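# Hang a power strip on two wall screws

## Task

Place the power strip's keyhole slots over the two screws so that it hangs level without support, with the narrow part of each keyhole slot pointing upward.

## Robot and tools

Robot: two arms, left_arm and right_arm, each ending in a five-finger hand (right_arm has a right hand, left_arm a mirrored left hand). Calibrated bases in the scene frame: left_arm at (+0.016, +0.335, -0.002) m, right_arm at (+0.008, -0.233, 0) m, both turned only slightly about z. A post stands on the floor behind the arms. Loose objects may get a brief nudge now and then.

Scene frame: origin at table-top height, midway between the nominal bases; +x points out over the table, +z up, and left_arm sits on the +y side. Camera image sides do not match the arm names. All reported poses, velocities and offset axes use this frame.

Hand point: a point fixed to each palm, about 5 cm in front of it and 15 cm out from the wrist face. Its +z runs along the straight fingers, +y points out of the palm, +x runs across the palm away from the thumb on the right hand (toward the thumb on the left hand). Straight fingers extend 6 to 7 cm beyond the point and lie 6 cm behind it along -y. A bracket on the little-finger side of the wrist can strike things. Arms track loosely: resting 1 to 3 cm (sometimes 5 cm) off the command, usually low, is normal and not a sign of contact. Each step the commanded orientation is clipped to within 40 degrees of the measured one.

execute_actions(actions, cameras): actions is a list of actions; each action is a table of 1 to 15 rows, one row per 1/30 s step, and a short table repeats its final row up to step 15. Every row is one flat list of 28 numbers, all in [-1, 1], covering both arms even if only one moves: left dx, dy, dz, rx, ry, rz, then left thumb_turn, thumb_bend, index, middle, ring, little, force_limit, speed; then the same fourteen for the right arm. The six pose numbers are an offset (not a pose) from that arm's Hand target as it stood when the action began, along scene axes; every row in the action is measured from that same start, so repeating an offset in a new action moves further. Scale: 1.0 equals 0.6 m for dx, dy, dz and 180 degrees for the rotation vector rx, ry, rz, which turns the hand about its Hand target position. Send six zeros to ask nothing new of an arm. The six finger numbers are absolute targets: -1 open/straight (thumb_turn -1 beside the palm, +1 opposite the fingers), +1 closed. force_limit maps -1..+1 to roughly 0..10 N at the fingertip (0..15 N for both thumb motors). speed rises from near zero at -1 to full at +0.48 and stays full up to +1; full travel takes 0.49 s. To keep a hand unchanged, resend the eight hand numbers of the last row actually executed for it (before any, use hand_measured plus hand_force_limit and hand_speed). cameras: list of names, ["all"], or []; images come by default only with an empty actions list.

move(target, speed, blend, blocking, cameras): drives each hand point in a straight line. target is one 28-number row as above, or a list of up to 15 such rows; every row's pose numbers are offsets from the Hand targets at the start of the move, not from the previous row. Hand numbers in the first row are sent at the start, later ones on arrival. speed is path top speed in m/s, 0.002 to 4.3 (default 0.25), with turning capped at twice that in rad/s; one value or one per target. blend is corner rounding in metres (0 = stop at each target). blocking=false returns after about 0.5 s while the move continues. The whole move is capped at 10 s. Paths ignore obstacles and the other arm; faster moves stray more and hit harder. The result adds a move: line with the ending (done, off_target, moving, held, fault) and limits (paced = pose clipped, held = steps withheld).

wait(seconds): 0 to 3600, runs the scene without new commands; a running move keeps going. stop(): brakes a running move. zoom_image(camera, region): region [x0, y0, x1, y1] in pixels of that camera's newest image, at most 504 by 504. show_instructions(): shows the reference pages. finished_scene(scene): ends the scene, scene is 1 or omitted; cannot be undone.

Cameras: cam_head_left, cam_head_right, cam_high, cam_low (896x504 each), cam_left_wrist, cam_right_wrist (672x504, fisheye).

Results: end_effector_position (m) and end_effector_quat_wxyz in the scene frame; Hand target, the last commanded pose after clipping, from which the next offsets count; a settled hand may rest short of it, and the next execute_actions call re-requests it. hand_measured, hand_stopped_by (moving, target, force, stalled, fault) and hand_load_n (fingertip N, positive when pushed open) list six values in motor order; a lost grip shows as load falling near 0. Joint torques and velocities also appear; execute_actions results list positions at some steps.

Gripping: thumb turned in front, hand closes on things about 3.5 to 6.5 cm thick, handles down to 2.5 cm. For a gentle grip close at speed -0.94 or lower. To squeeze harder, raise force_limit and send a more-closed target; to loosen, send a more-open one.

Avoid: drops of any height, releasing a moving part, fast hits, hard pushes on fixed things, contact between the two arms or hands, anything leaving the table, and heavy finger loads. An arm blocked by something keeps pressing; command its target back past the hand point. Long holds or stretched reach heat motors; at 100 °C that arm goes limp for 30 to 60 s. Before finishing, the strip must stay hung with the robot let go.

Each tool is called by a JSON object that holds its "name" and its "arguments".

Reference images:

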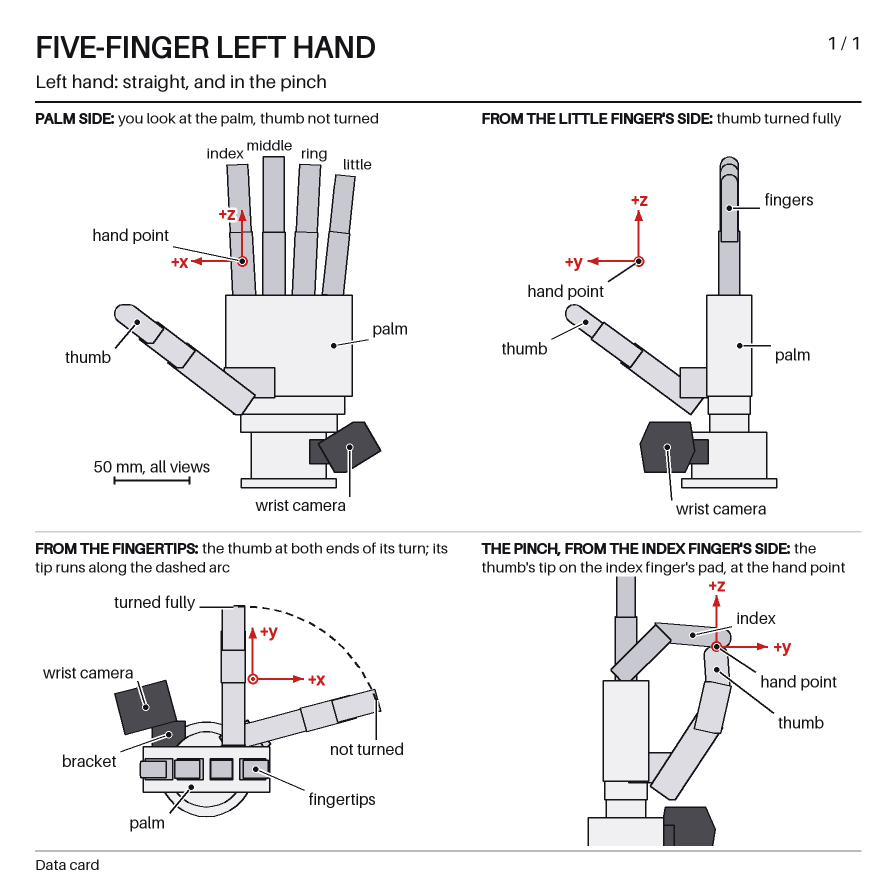

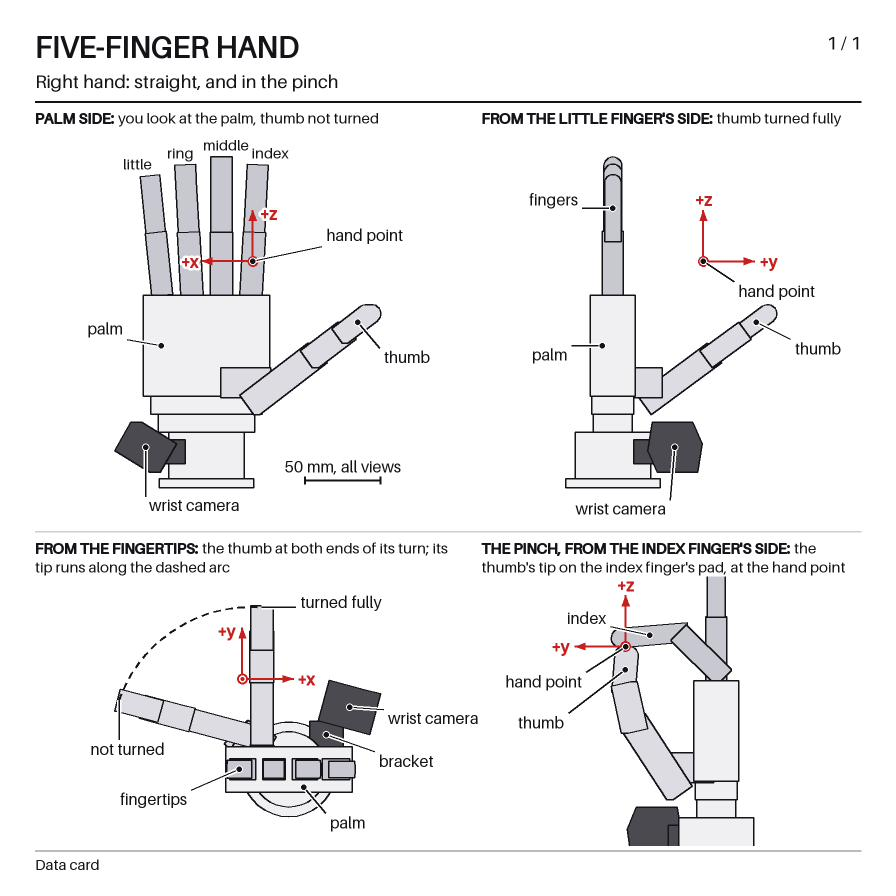

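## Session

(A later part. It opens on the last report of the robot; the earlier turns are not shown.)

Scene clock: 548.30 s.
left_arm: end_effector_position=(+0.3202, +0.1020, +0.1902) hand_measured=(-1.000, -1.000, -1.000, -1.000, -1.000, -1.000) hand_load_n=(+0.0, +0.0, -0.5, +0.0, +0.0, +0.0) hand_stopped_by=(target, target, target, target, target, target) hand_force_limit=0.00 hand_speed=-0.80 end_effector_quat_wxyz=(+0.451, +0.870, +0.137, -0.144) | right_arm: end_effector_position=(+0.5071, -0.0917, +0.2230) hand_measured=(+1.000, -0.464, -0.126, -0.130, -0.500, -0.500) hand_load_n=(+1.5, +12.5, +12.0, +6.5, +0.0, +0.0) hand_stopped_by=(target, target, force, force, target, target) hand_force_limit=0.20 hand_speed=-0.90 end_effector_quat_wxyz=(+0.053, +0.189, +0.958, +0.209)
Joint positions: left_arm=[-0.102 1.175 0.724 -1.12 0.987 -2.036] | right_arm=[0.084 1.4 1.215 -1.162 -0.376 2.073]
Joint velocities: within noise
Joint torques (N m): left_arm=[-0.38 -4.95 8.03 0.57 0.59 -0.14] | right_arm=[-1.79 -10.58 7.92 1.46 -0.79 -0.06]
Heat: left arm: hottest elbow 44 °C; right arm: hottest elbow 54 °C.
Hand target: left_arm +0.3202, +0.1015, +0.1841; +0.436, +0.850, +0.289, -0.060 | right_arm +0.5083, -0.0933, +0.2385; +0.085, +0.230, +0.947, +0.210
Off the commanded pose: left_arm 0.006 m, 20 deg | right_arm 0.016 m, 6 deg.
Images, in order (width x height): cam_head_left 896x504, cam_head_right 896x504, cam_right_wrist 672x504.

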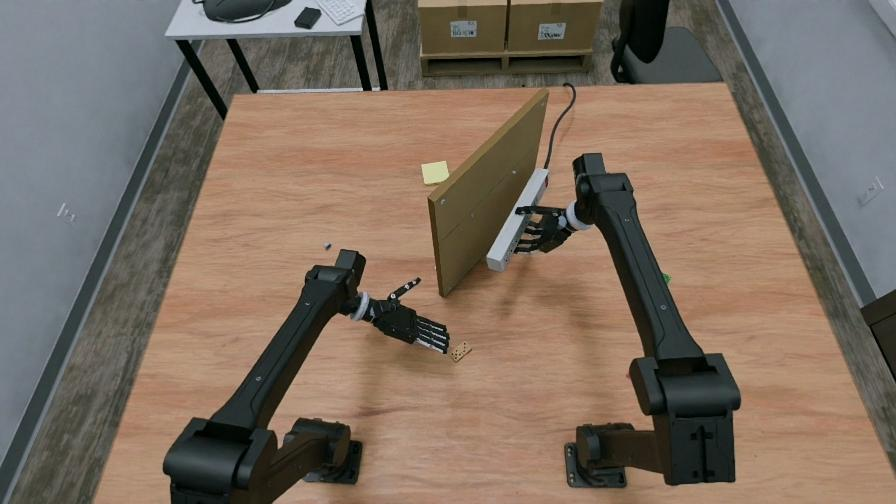

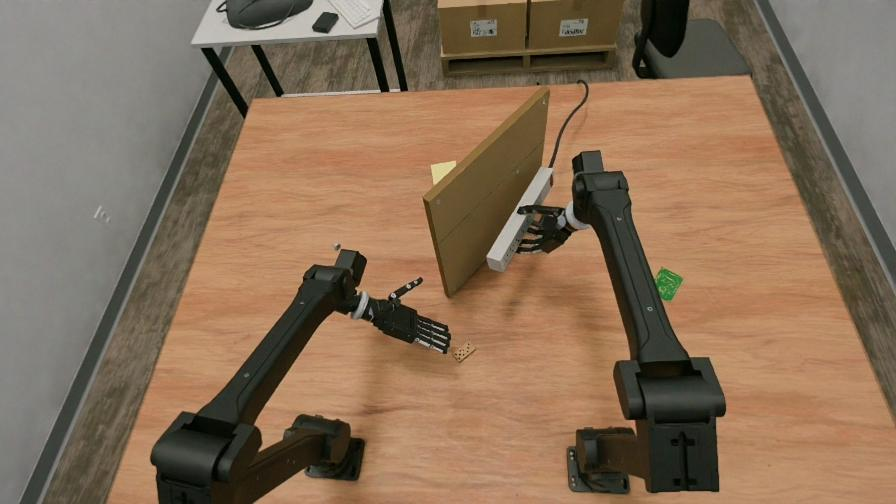

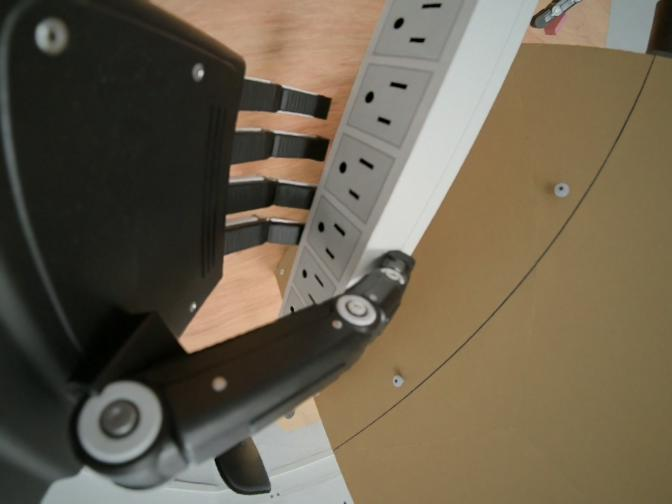

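{"name": "move", "arguments": {"target": [[0,0,0,0,0,0,-1,-1,-1,-1,-1,-1,0,-0.8,0.0373,0.0448,0,-0.0067,-0.0081,0.0067,1,-0.46,0.05,0.1,-0.5,-0.5,0.2,-0.9],[0,0,0,0,0,0,-1,-1,-1,-1,-1,-1,0,-0.8,0.0373,0.0448,0.105,-0.0067,-0.0081,0.0067,1,-0.46,0.05,0.1,-0.5,-0.5,0.2,-0.9],[0,0,0,0,0,0,-1,-1,-1,-1,-1,-1,0,-0.8,0.0745,0.0898,0.105,-0.0067,-0.0081,0.0067,1,-0.46,0.05,0.1,-0.5,-0.5,0.2,-0.9]], "speed": 0.06, "cameras": ["cam_head_left","cam_left_wrist","cam_right_wrist"]}}

{"name": "zoom_image", "arguments": {"camera": "cam_head_left", "region": [450, 140, 550, 260]}}

{"name": "zoom_image", "arguments": {"camera": "cam_left_wrist", "region": [120, 330, 240, 430]}}

Scene clock: 560.40 s.
left_arm: end_effector_position=(+0.3202, +0.1020, +0.1902) hand_measured=(-1.000, -1.000, -1.000, -1.000, -1.000, -1.000) hand_load_n=(+0.0, +0.0, +0.0, +0.0, +0.0, +0.0) hand_stopped_by=(target, target, target, target, target, target) hand_force_limit=0.00 hand_speed=-0.80 end_effector_quat_wxyz=(+0.451, +0.870, +0.137, -0.144) | right_arm: end_effector_position=(+0.5344, -0.0532, +0.2625) hand_measured=(+1.000, -0.464, -0.126, -0.130, -0.500, -0.500) hand_load_n=(+2.5, +12.0, +14.5, +4.5, +0.0, +0.0) hand_stopped_by=(target, target, force, force, target, target) hand_force_limit=0.20 hand_speed=-0.90 end_effector_quat_wxyz=(+0.046, +0.155, +0.966, +0.201)
Joint positions: left_arm=[-0.102 1.175 0.724 -1.12 0.987 -2.036] | right_arm=[0.157 1.488 1.42 -1.283 -0.355 2.073]
Joint torques (N m): left_arm=[-0.26 -4.89 8.06 0.44 0.62 -0.13] | right_arm=[0.03 -9.88 13.87 0.88 -0.86 -0.04]
Heat: left arm: hottest elbow 44 °C; right arm: hottest elbow 52 °C.
Hand target: left_arm +0.3202, +0.1015, +0.1841; +0.436, +0.850, +0.289, -0.060 | right_arm +0.5531, -0.0395, +0.3014; +0.097, +0.216, +0.950, +0.204
Off the commanded pose: left_arm 0.006 m, 20 deg | right_arm 0.045 m, 9 deg.
joint sent to its limit (left arm) — joint 6 (wrist roll), lower limit. The joint targets are off in orientation, not in position.
joint sent to its limit (right arm) — joint 6 (wrist roll), upper limit. The joint targets are off in orientation, not in position.
move: off_target (right_arm)

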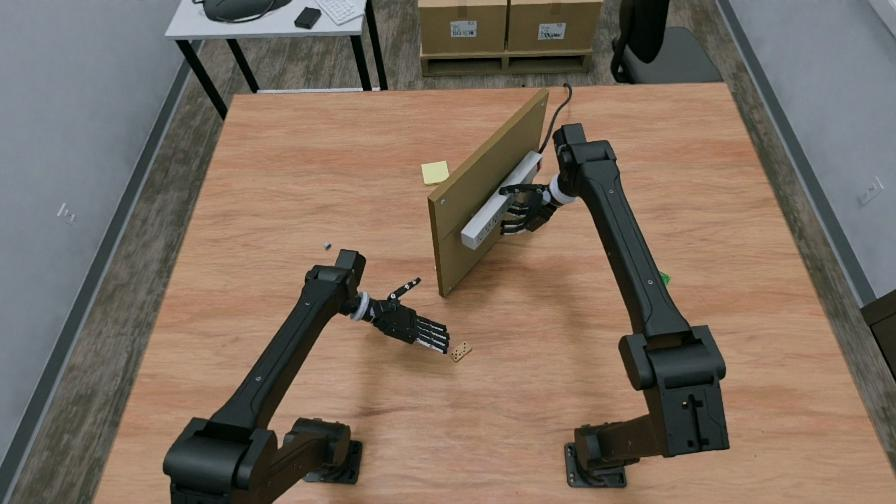

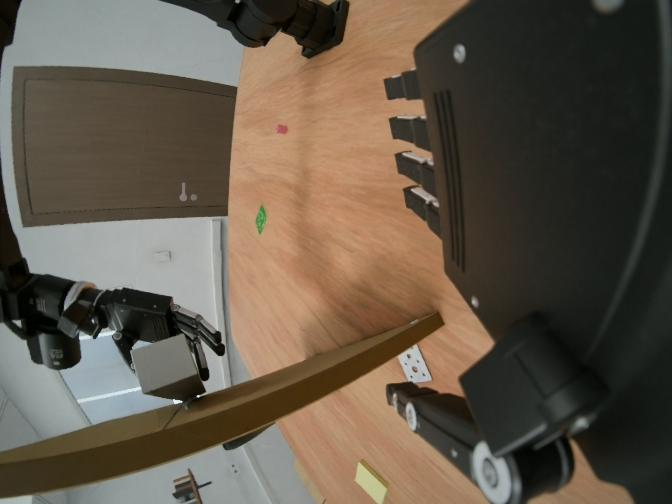

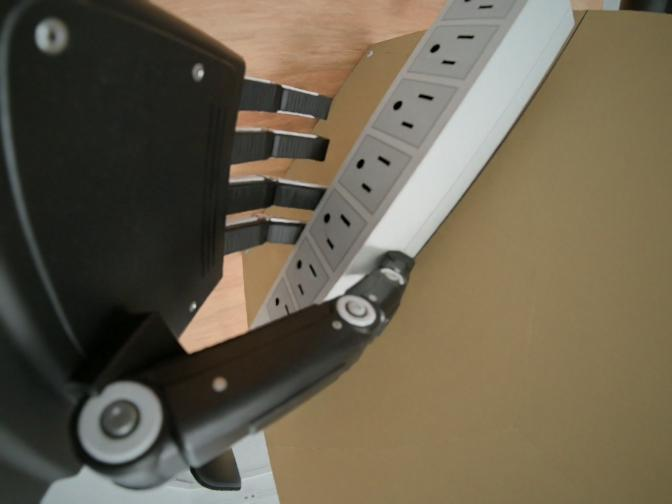

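Scaled by 4.200 from the camera's image (finer frame: 1280x720).

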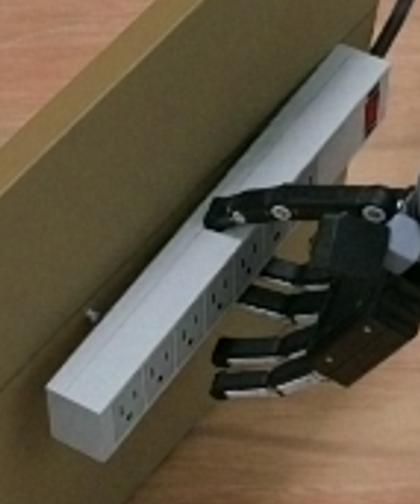

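Scaled by 4.200 from the camera's image (finer frame: 960x720).

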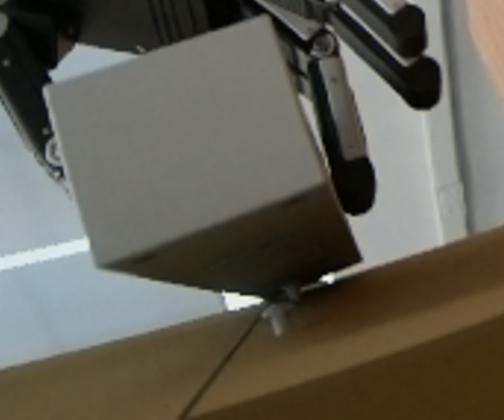

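{"name": "zoom_image", "arguments": {"camera": "cam_left_wrist", "region": [140, 365, 220, 425]}}

Scaled by 6.300 from the camera's image (finer frame: 960x720).

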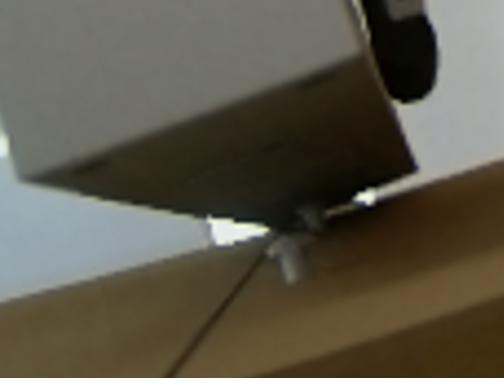

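{"name": "move", "arguments": {"target": [[0,0,0,0,0,0,-1,-1,-1,-1,-1,-1,0,-0.8,-0.0372,-0.045,0,-0.0092,-0.0111,0,1,-0.46,0.05,0.1,-0.5,-0.5,0.2,-0.9],[0,0,0,0,0,0,-1,-1,-1,-1,-1,-1,0,-0.8,-0.0372,-0.045,-0.0667,-0.0092,-0.0111,0,1,-0.46,0.05,0.1,-0.5,-0.5,0.2,-0.9],[0,0,0,0,0,0,-1,-1,-1,-1,-1,-1,0,-0.8,-0.0372,-0.045,0.0108,-0.0092,-0.0111,0,1,-0.46,0.05,0.1,-0.5,-0.5,0.2,-0.9],[0,0,0,0,0,0,-1,-1,-1,-1,-1,-1,0,-0.8,0,0,0.0108,-0.0092,-0.0111,0,1,-0.46,0.05,0.1,-0.5,-0.5,0.2,-0.9]], "speed": 0.06, "cameras": ["cam_head_left","cam_left_wrist"]}}

{"name": "zoom_image", "arguments": {"camera": "cam_left_wrist", "region": [140, 365, 220, 425]}}

{"name": "zoom_image", "arguments": {"camera": "cam_left_wrist", "region": [120, 330, 240, 430]}}

{"name": "zoom_image", "arguments": {"camera": "cam_head_left", "region": [450, 140, 550, 260]}}

Scene clock: 571.17 s.
left_arm: end_effector_position=(+0.3202, +0.1020, +0.1902) hand_measured=(-1.000, -1.000, -1.000, -1.000, -1.000, -1.000) hand_load_n=(+0.0, +0.0, +0.0, +0.0, +0.0, +0.0) hand_stopped_by=(target, target, target, target, target, target) hand_force_limit=0.00 hand_speed=-0.80 end_effector_quat_wxyz=(+0.451, +0.870, +0.137, -0.144) | right_arm: end_effector_position=(+0.5345, -0.0546, +0.2652) hand_measured=(+1.000, -0.464, -0.128, -0.130, -0.500, -0.500) hand_load_n=(+4.0, +12.5, +15.5, +4.5, +0.0, +0.0) hand_stopped_by=(target, target, force, force, target, target) hand_force_limit=0.20 hand_speed=-0.90 end_effector_quat_wxyz=(+0.065, +0.151, +0.968, +0.188)
Joint positions: left_arm=[-0.102 1.175 0.724 -1.12 0.987 -2.036] | right_arm=[0.166 1.471 1.409 -1.261 -0.319 2.073]
Joint torques (N m): left_arm=[-0.21 -5.07 8.06 0.49 0.59 -0.14] | right_arm=[0.03 -9.76 14.06 1.05 -0.93 -0.06]
Heat: left arm: hottest elbow 44 °C; right arm: hottest elbow 53 °C.
Hand target: left_arm +0.3202, +0.1015, +0.1841; +0.436, +0.850, +0.289, -0.060 | right_arm +0.5531, -0.0394, +0.3080; +0.117, +0.211, +0.951, +0.194
Off the commanded pose: left_arm 0.006 m, 20 deg | right_arm 0.049 m, 9 deg.
joint sent to its limit (left arm) — joint 6 (wrist roll), lower limit. The joint targets are off in orientation, not in position.
joint sent to its limit (right arm) — joint 6 (wrist roll), upper limit. The joint targets are off in position and orientation.
move: off_target (right_arm)

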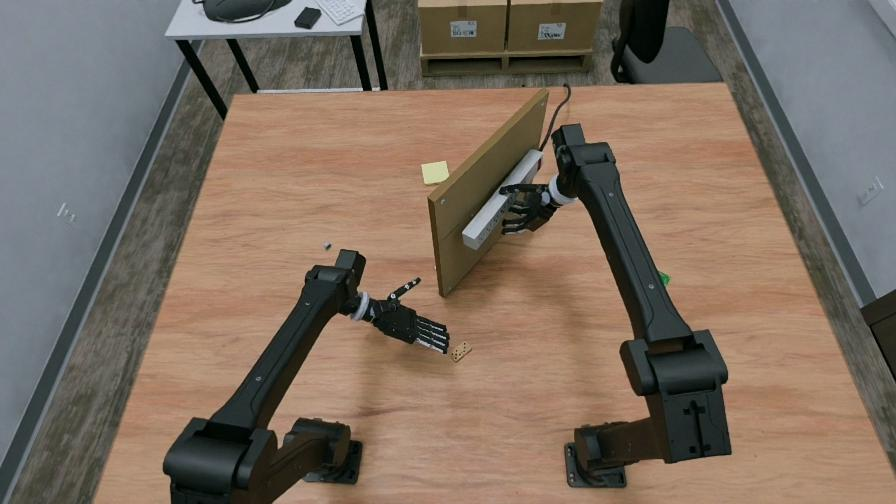

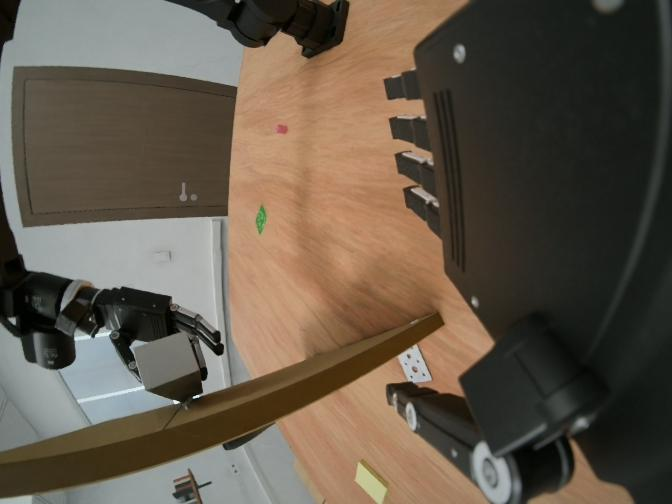

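Scaled by 6.300 from the camera's image (finer frame: 960x720).

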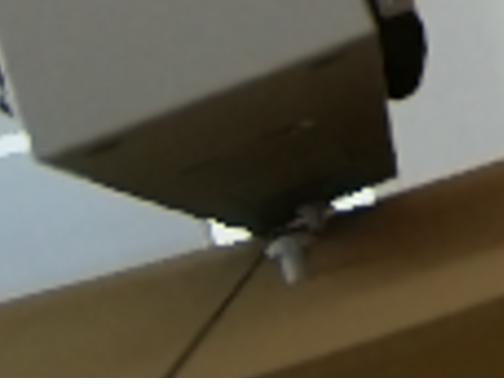

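Scaled by 4.200 from the camera's image (finer frame: 960x720).

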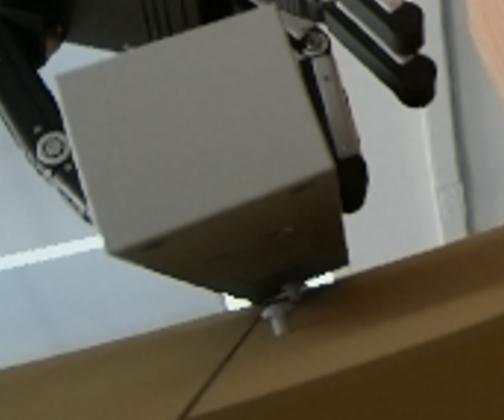

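Scaled by 4.200 from the camera's image (finer frame: 1280x720).

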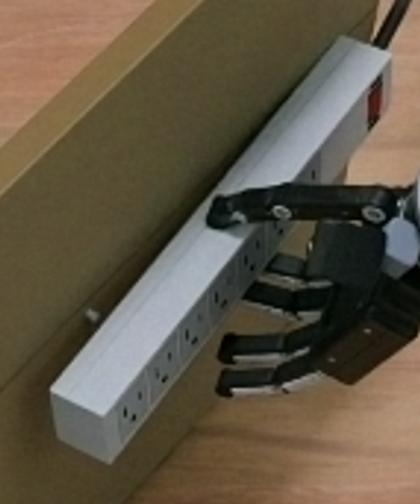

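{"name": "move", "arguments": {"target": [[0,0,0,0,0,0,-1,-1,-1,-1,-1,-1,0,-0.8,-0.0388,-0.0437,0,-0.0043,-0.0051,0,1,-0.46,0.05,0.1,-0.5,-0.5,0.2,-0.9],[0,0,0,0,0,0,-1,-1,-1,-1,-1,-1,0,-0.8,-0.0388,-0.0437,-0.0667,-0.0043,-0.0051,0,1,-0.46,0.05,0.1,-0.5,-0.5,0.2,-0.9],[0,0,0,0,0,0,-1,-1,-1,-1,-1,-1,0,-0.8,-0.0388,-0.0437,0.0117,-0.0043,-0.0051,0,1,-0.46,0.05,0.1,-0.5,-0.5,0.2,-0.9],[0,0,0,0,0,0,-1,-1,-1,-1,-1,-1,0,-0.8,0.011,0.0168,0.0117,-0.0043,-0.0051,0,1,-0.46,0.05,0.1,-0.5,-0.5,0.2,-0.9]], "speed": 0.06, "cameras": ["cam_head_left","cam_left_wrist"]}}

{"name": "zoom_image", "arguments": {"camera": "cam_left_wrist", "region": [140, 365, 220, 425]}}

{"name": "zoom_image", "arguments": {"camera": "cam_left_wrist", "region": [120, 330, 240, 430]}}

{"name": "zoom_image", "arguments": {"camera": "cam_head_left", "region": [450, 140, 550, 260]}}

Scene clock: 585.00 s.
left_arm: end_effector_position=(+0.3202, +0.1020, +0.1902) hand_measured=(-1.000, -1.000, -1.000, -1.000, -1.000, -1.000) hand_load_n=(+0.0, +0.0, +0.0, +0.0, +0.0, +0.0) hand_stopped_by=(target, target, target, target, target, target) hand_force_limit=0.00 hand_speed=-0.80 end_effector_quat_wxyz=(+0.451, +0.870, +0.137, -0.144) | right_arm: end_effector_position=(+0.5374, -0.0488, +0.2723) hand_measured=(+1.000, -0.464, -0.128, -0.130, -0.500, -0.500) hand_load_n=(+4.0, +13.0, +15.5, +4.0, +0.0, +0.0) hand_stopped_by=(target, target, force, force, target, target) hand_force_limit=0.20 hand_speed=-0.90 end_effector_quat_wxyz=(+0.070, +0.144, +0.970, +0.183)
Joint positions: left_arm=[-0.102 1.175 0.724 -1.12 0.987 -2.036] | right_arm=[0.181 1.478 1.436 -1.274 -0.303 2.073]
Joint torques (N m): left_arm=[-0.44 -5.07 8.02 0.43 0.58 -0.12] | right_arm=[0.21 -9.17 14.52 1.54 -0.9 -0.04]
Heat: left arm: hottest elbow 44 °C; right arm: hottest elbow 54 °C.
Hand target: left_arm +0.3202, +0.1015, +0.1841; +0.436, +0.850, +0.289, -0.060 | right_arm +0.5597, -0.0293, +0.3148; +0.125, +0.209, +0.951, +0.189
Off the commanded pose: left_arm 0.006 m, 20 deg | right_arm 0.052 m, 10 deg.
joint sent to its limit (left arm) — joint 6 (wrist roll), lower limit. The joint targets are off in orientation, not in position.
joint sent to its limit (right arm) — joint 6 (wrist roll), upper limit. The joint targets are off in position and orientation.
move: off_target (right_arm)

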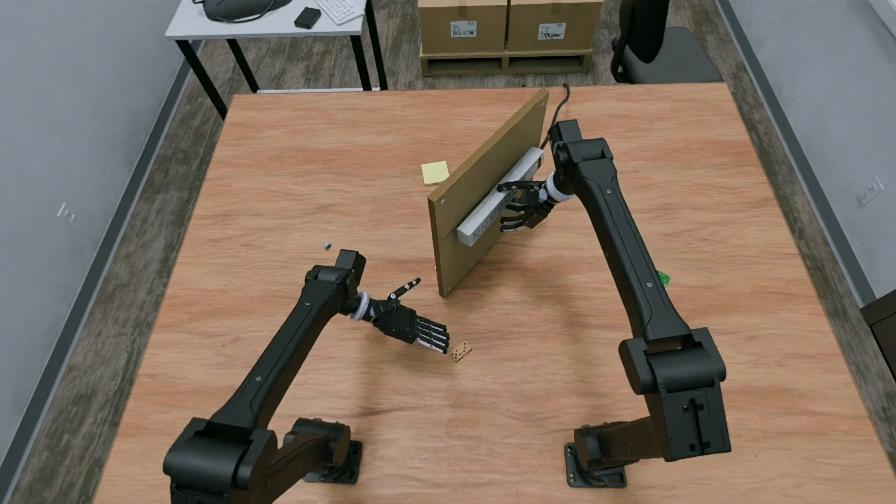

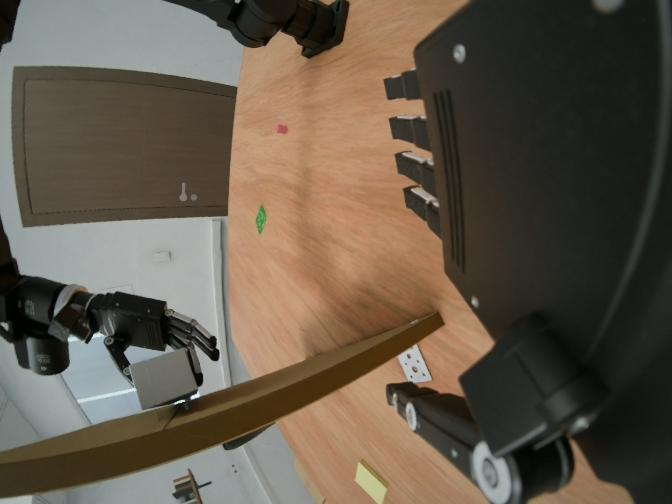

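Scaled by 6.300 from the camera's image (finer frame: 960x720).

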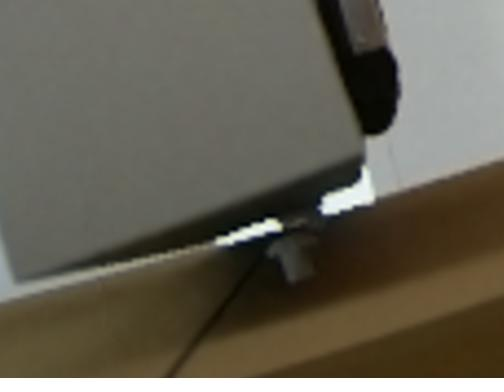

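Scaled by 4.200 from the camera's image (finer frame: 960x720).

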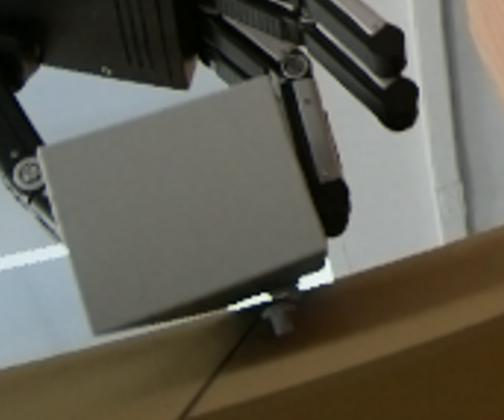

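Scaled by 4.200 from the camera's image (finer frame: 1280x720).

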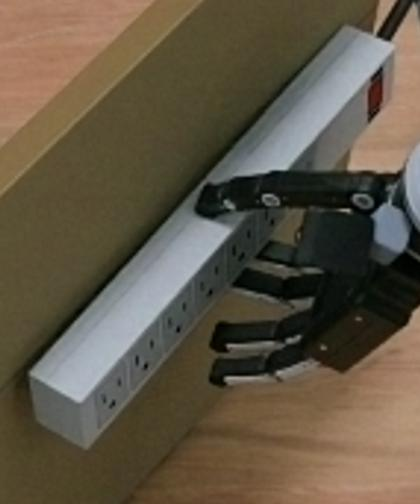

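{"name": "move", "arguments": {"target": [[0,0,0,0,0,0,-1,-1,-1,-1,-1,-1,0,-0.8,-0.0318,-0.0385,0,0,0,0,1,-0.46,0.05,0.1,-0.5,-0.5,0.2,-0.9],[0,0,0,0,0,0,-1,-1,-1,-1,-1,-1,0,-0.8,-0.0318,-0.0385,-0.12,0,0,0,1,-0.46,0.05,0.1,-0.5,-0.5,0.2,-0.9]], "speed": 0.08, "cameras": ["cam_head_left","cam_left_wrist","cam_right_wrist"]}}

{"name": "zoom_image", "arguments": {"camera": "cam_right_wrist", "region": [480, 0, 672, 144]}}

{"name": "zoom_image", "arguments": {"camera": "cam_right_wrist", "region": [480, 130, 672, 274]}}

{"name": "zoom_image", "arguments": {"camera": "cam_right_wrist", "region": [400, 240, 592, 384]}}

{"name": "zoom_image", "arguments": {"camera": "cam_right_wrist", "region": [300, 340, 492, 484]}}

{"name": "zoom_image", "arguments": {"camera": "cam_right_wrist", "region": [380, 0, 572, 144]}}

{"name": "zoom_image", "arguments": {"camera": "cam_right_wrist", "region": [380, 120, 572, 264]}}

Scene clock: 591.50 s.
left_arm: end_effector_position=(+0.3202, +0.1020, +0.1902) hand_measured=(-1.000, -1.000, -1.000, -1.000, -1.000, -1.000) hand_load_n=(+0.0, +0.0, +0.0, +0.0, +0.0, +0.0) hand_stopped_by=(target, target, target, target, target, target) hand_force_limit=0.00 hand_speed=-0.80 end_effector_quat_wxyz=(+0.451, +0.870, +0.137, -0.144) | right_arm: end_effector_position=(+0.5388, -0.0556, +0.2315) hand_measured=(+1.000, -0.464, -0.128, -0.130, -0.500, -0.500) hand_load_n=(+1.0, +12.5, +13.5, +4.5, +0.0, +0.0) hand_stopped_by=(target, target, force, force, target, target) hand_force_limit=0.20 hand_speed=-0.90 end_effector_quat_wxyz=(+0.095, +0.146, +0.966, +0.189)
Joint positions: left_arm=[-0.102 1.175 0.724 -1.12 0.987 -2.036] | right_arm=[0.169 1.459 1.292 -1.098 -0.301 2.073]
Joint torques (N m): left_arm=[-0.26 -4.89 8.12 0.49 0.61 -0.13] | right_arm=[-1.08 -10.64 8.08 1.88 -0.69 -0.05]
Heat: left arm: hottest elbow 44 °C; right arm: hottest elbow 54 °C.
Hand target: left_arm +0.3202, +0.1015, +0.1841; +0.436, +0.850, +0.289, -0.060 | right_arm +0.5406, -0.0524, +0.2429; +0.126, +0.209, +0.951, +0.189
Off the commanded pose: left_arm 0.006 m, 20 deg | right_arm 0.012 m, 8 deg.
joint sent to its limit (left arm) — joint 6 (wrist roll), lower limit. The joint targets are off in orientation, not in position.
joint sent to its limit (right arm) — joint 6 (wrist roll), upper limit. The joint targets are off in orientation, not in position.
move: off_target (right_arm)

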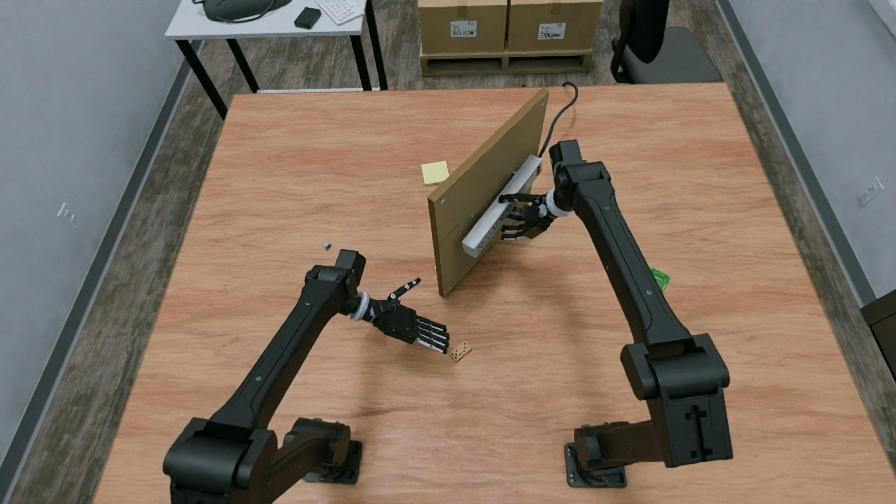

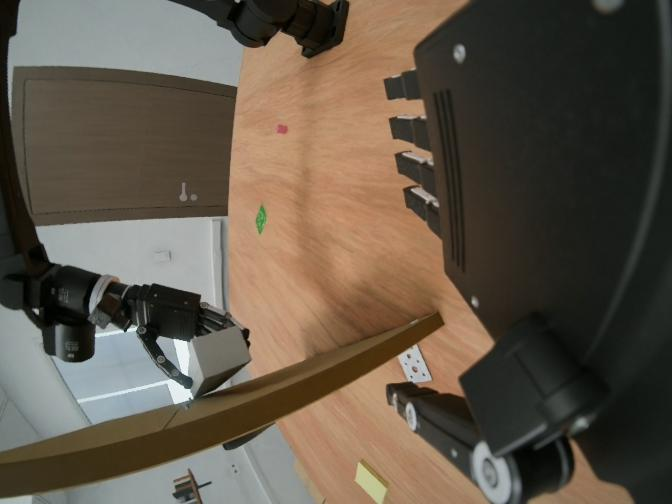

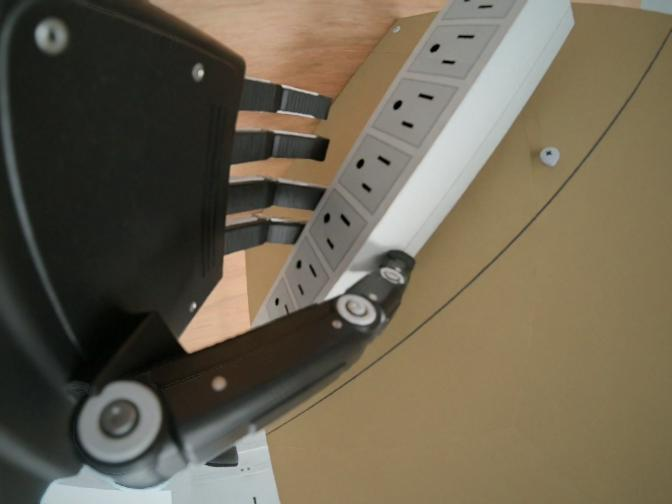

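Scaled by 2.625 from the camera's image (finer frame: 960x720).

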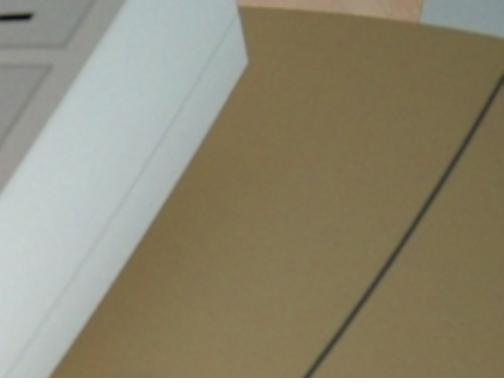

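Scaled by 2.625 from the camera's image (finer frame: 960x720).

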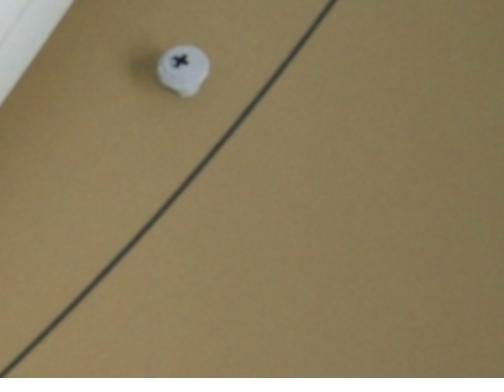

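Scaled by 2.625 from the camera's image (finer frame: 960x720).

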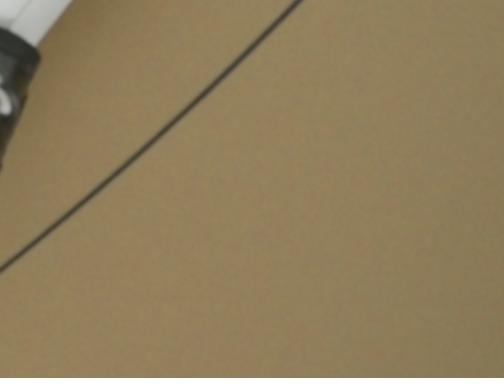

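Scaled by 2.625 from the camera's image (finer frame: 960x720).

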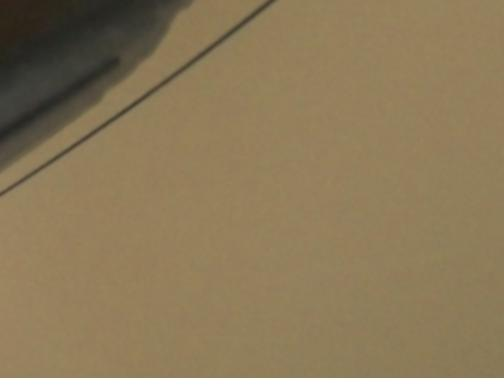

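Scaled by 2.625 from the camera's image (finer frame: 960x720).

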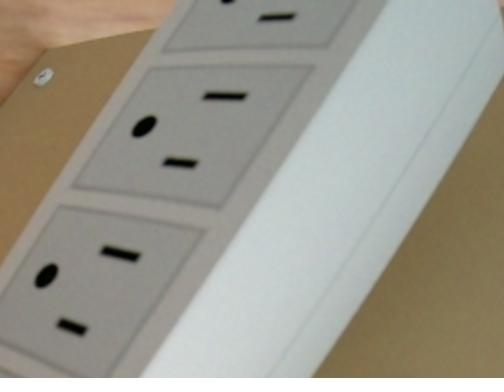

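Scaled by 2.625 from the camera's image (finer frame: 960x720).

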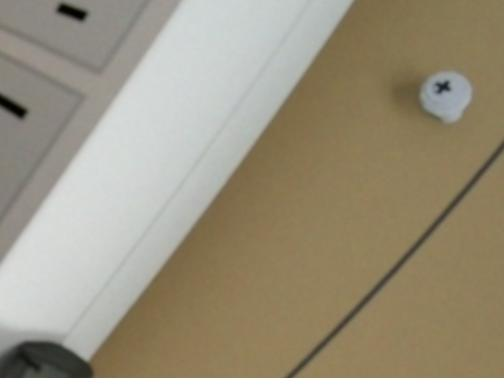

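{"name": "zoom_image", "arguments": {"camera": "cam_right_wrist", "region": [220, 360, 412, 504]}}

{"name": "zoom_image", "arguments": {"camera": "cam_right_wrist", "region": [200, 220, 392, 364]}}

{"name": "zoom_image", "arguments": {"camera": "cam_left_wrist", "region": [140, 320, 260, 420]}}

Scaled by 2.625 from the camera's image (finer frame: 960x720).

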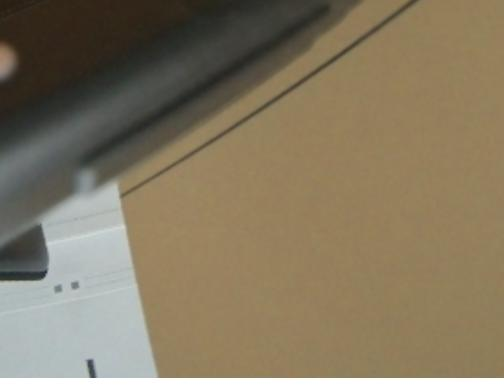

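Scaled by 2.625 from the camera's image (finer frame: 960x720).

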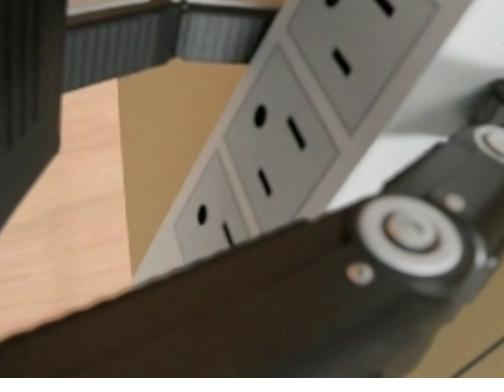

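Scaled by 4.200 from the camera's image (finer frame: 960x720).

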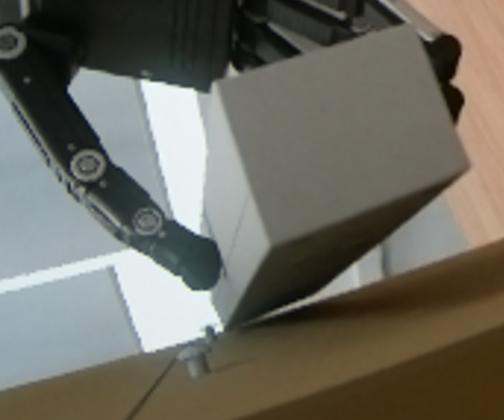

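{"name": "zoom_image", "arguments": {"camera": "cam_left_wrist", "region": [0, 384, 160, 504]}}

{"name": "zoom_image", "arguments": {"camera": "cam_left_wrist", "region": [300, 290, 460, 410]}}

{"name": "zoom_image", "arguments": {"camera": "cam_left_wrist", "region": [160, 360, 240, 420]}}

{"name": "zoom_image", "arguments": {"camera": "cam_left_wrist", "region": [140, 390, 220, 450]}}

{"name": "zoom_image", "arguments": {"camera": "cam_head_left", "region": [450, 140, 550, 260]}}

Scaled by 3.150 from the camera's image (finer frame: 960x720).

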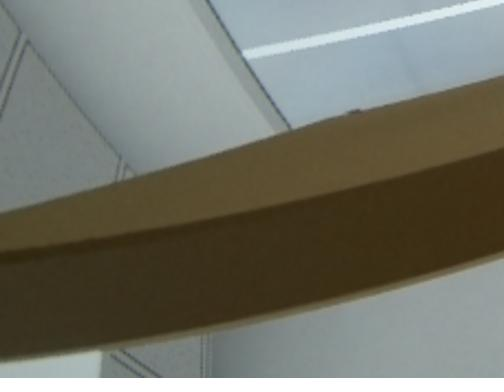

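Scaled by 3.150 from the camera's image (finer frame: 960x720).

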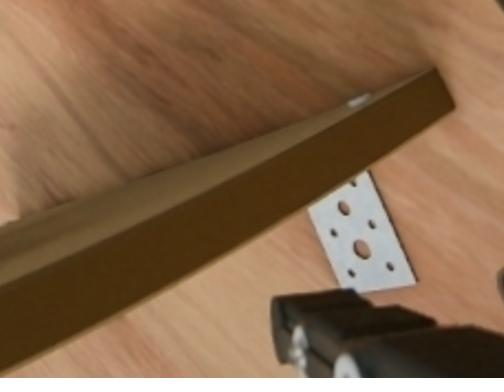

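Scaled by 6.300 from the camera's image (finer frame: 960x720).

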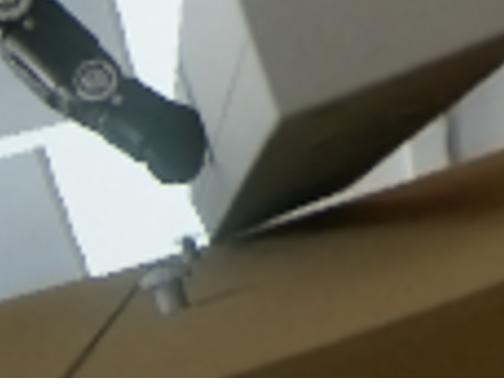

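Scaled by 6.300 from the camera's image (finer frame: 960x720).

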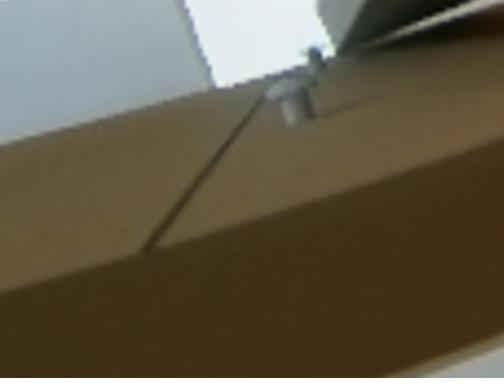

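Scaled by 4.200 from the camera's image (finer frame: 1280x720).

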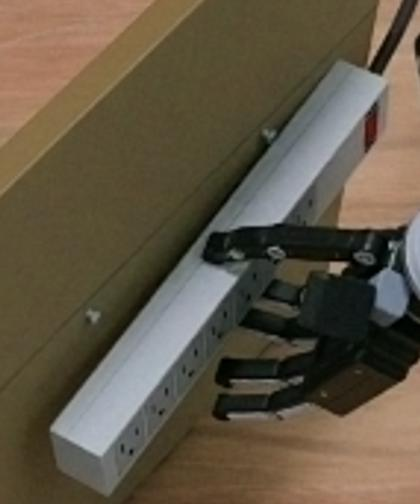

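{"name": "move", "arguments": {"target": [[0,0,0,0,0,0,-1,-1,-1,-1,-1,-1,0,-0.8,-0.0127,-0.0155,0,0,0,0,1,-0.46,0.05,0.1,-0.5,-0.5,0.2,-0.9],[0,0,0,0,0,0,-1,-1,-1,-1,-1,-1,0,-0.8,-0.0127,-0.0155,0.114,0,0,0,1,-0.46,0.05,0.1,-0.5,-0.5,0.2,-0.9],[0,0,0,0,0,0,-1,-1,-1,-1,-1,-1,0,-0.8,0.0382,0.0462,0.114,0,0,0,1,-0.46,0.05,0.1,-0.5,-0.5,0.2,-0.9]], "speed": 0.06, "cameras": ["cam_head_left","cam_left_wrist","cam_right_wrist"]}}

{"name": "zoom_image", "arguments": {"camera": "cam_left_wrist", "region": [140, 365, 220, 425]}}

{"name": "zoom_image", "arguments": {"camera": "cam_head_left", "region": [450, 140, 550, 260]}}

{"name": "zoom_image", "arguments": {"camera": "cam_right_wrist", "region": [480, 0, 672, 144]}}

Scene clock: 612.63 s.
left_arm: end_effector_position=(+0.3202, +0.1020, +0.1902) hand_measured=(-1.000, -1.000, -1.000, -1.000, -1.000, -1.000) hand_load_n=(+0.0, +0.0, +0.0, +0.0, +0.0, +0.0) hand_stopped_by=(target, target, target, target, target, target) hand_force_limit=0.00 hand_speed=-0.80 end_effector_quat_wxyz=(+0.451, +0.870, +0.137, -0.144) | right_arm: end_effector_position=(+0.5389, -0.0461, +0.2692) hand_measured=(+1.000, -0.464, -0.128, -0.130, -0.500, -0.500) hand_load_n=(+2.5, +12.5, +15.0, +4.0, +0.0, +0.0) hand_stopped_by=(target, target, force, force, target, target) hand_force_limit=0.20 hand_speed=-0.90 end_effector_quat_wxyz=(+0.068, +0.143, +0.971, +0.182)
Joint positions: left_arm=[-0.102 1.175 0.724 -1.12 0.987 -2.036] | right_arm=[0.185 1.486 1.438 -1.271 -0.302 2.073]
Joint torques (N m): left_arm=[-0.21 -5.07 8.1 0.5 0.59 -0.14] | right_arm=[0.44 -9 14.67 1.77 -0.94 -0.04]
Heat: left arm: hottest elbow 44 °C; right arm: hottest elbow 51 °C.
Hand target: left_arm +0.3202, +0.1015, +0.1841; +0.436, +0.850, +0.289, -0.060 | right_arm +0.5637, -0.0249, +0.3114; +0.126, +0.209, +0.951, +0.189
Off the commanded pose: left_arm 0.006 m, 20 deg | right_arm 0.053 m, 10 deg.
joint sent to its limit (left arm) — joint 6 (wrist roll), lower limit. The joint targets are off in orientation, not in position.
joint sent to its limit (right arm) — joint 6 (wrist roll), upper limit. The joint targets are off in position and orientation.
move: off_target (right_arm)

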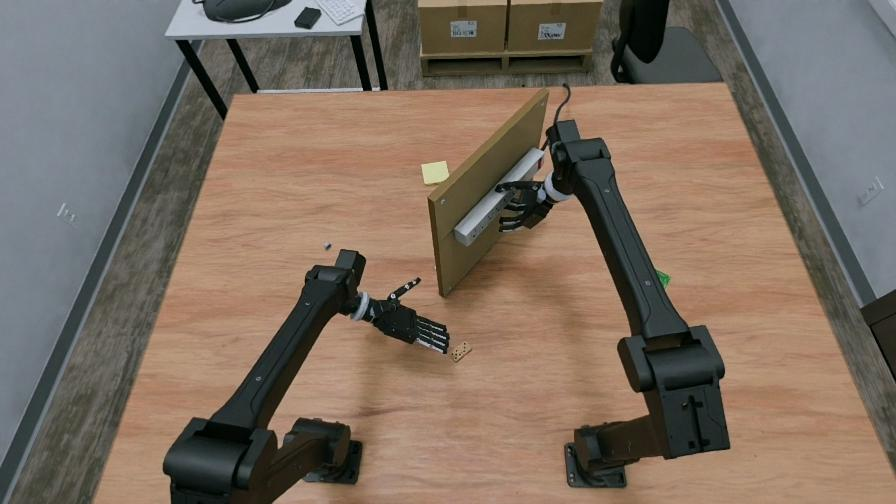

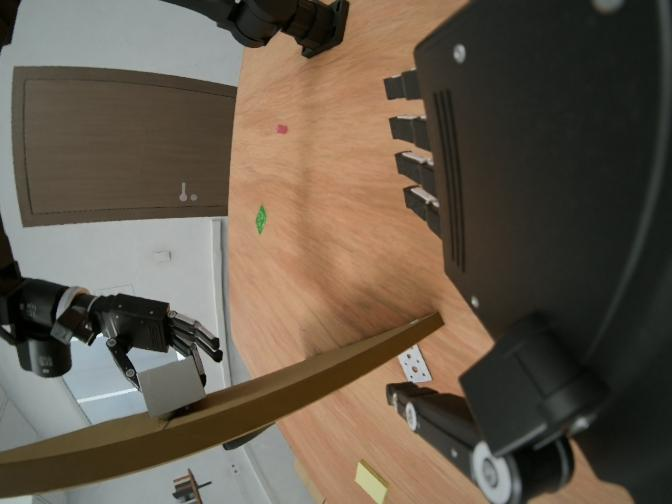

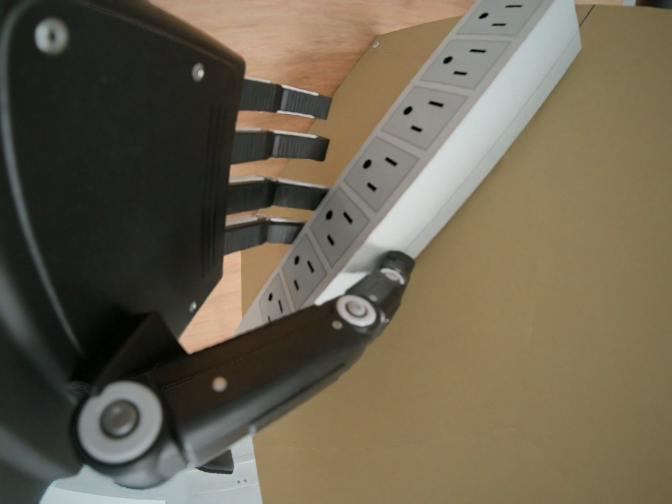

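Scaled by 6.300 from the camera's image (finer frame: 960x720).

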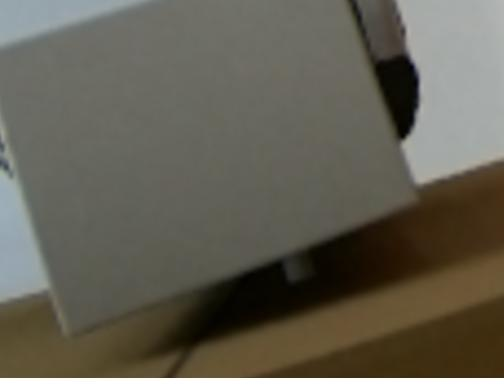

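Scaled by 4.200 from the camera's image (finer frame: 1280x720).

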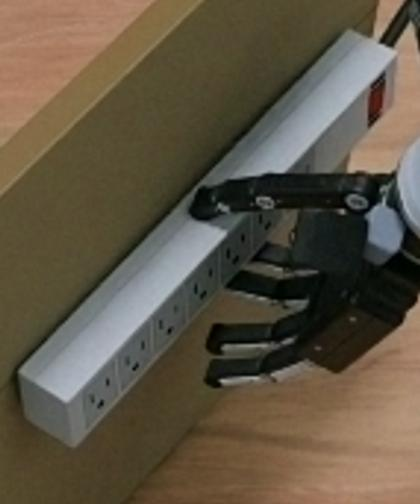

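Scaled by 2.625 from the camera's image (finer frame: 960x720).

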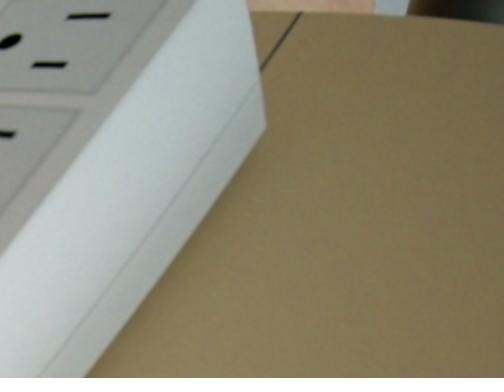

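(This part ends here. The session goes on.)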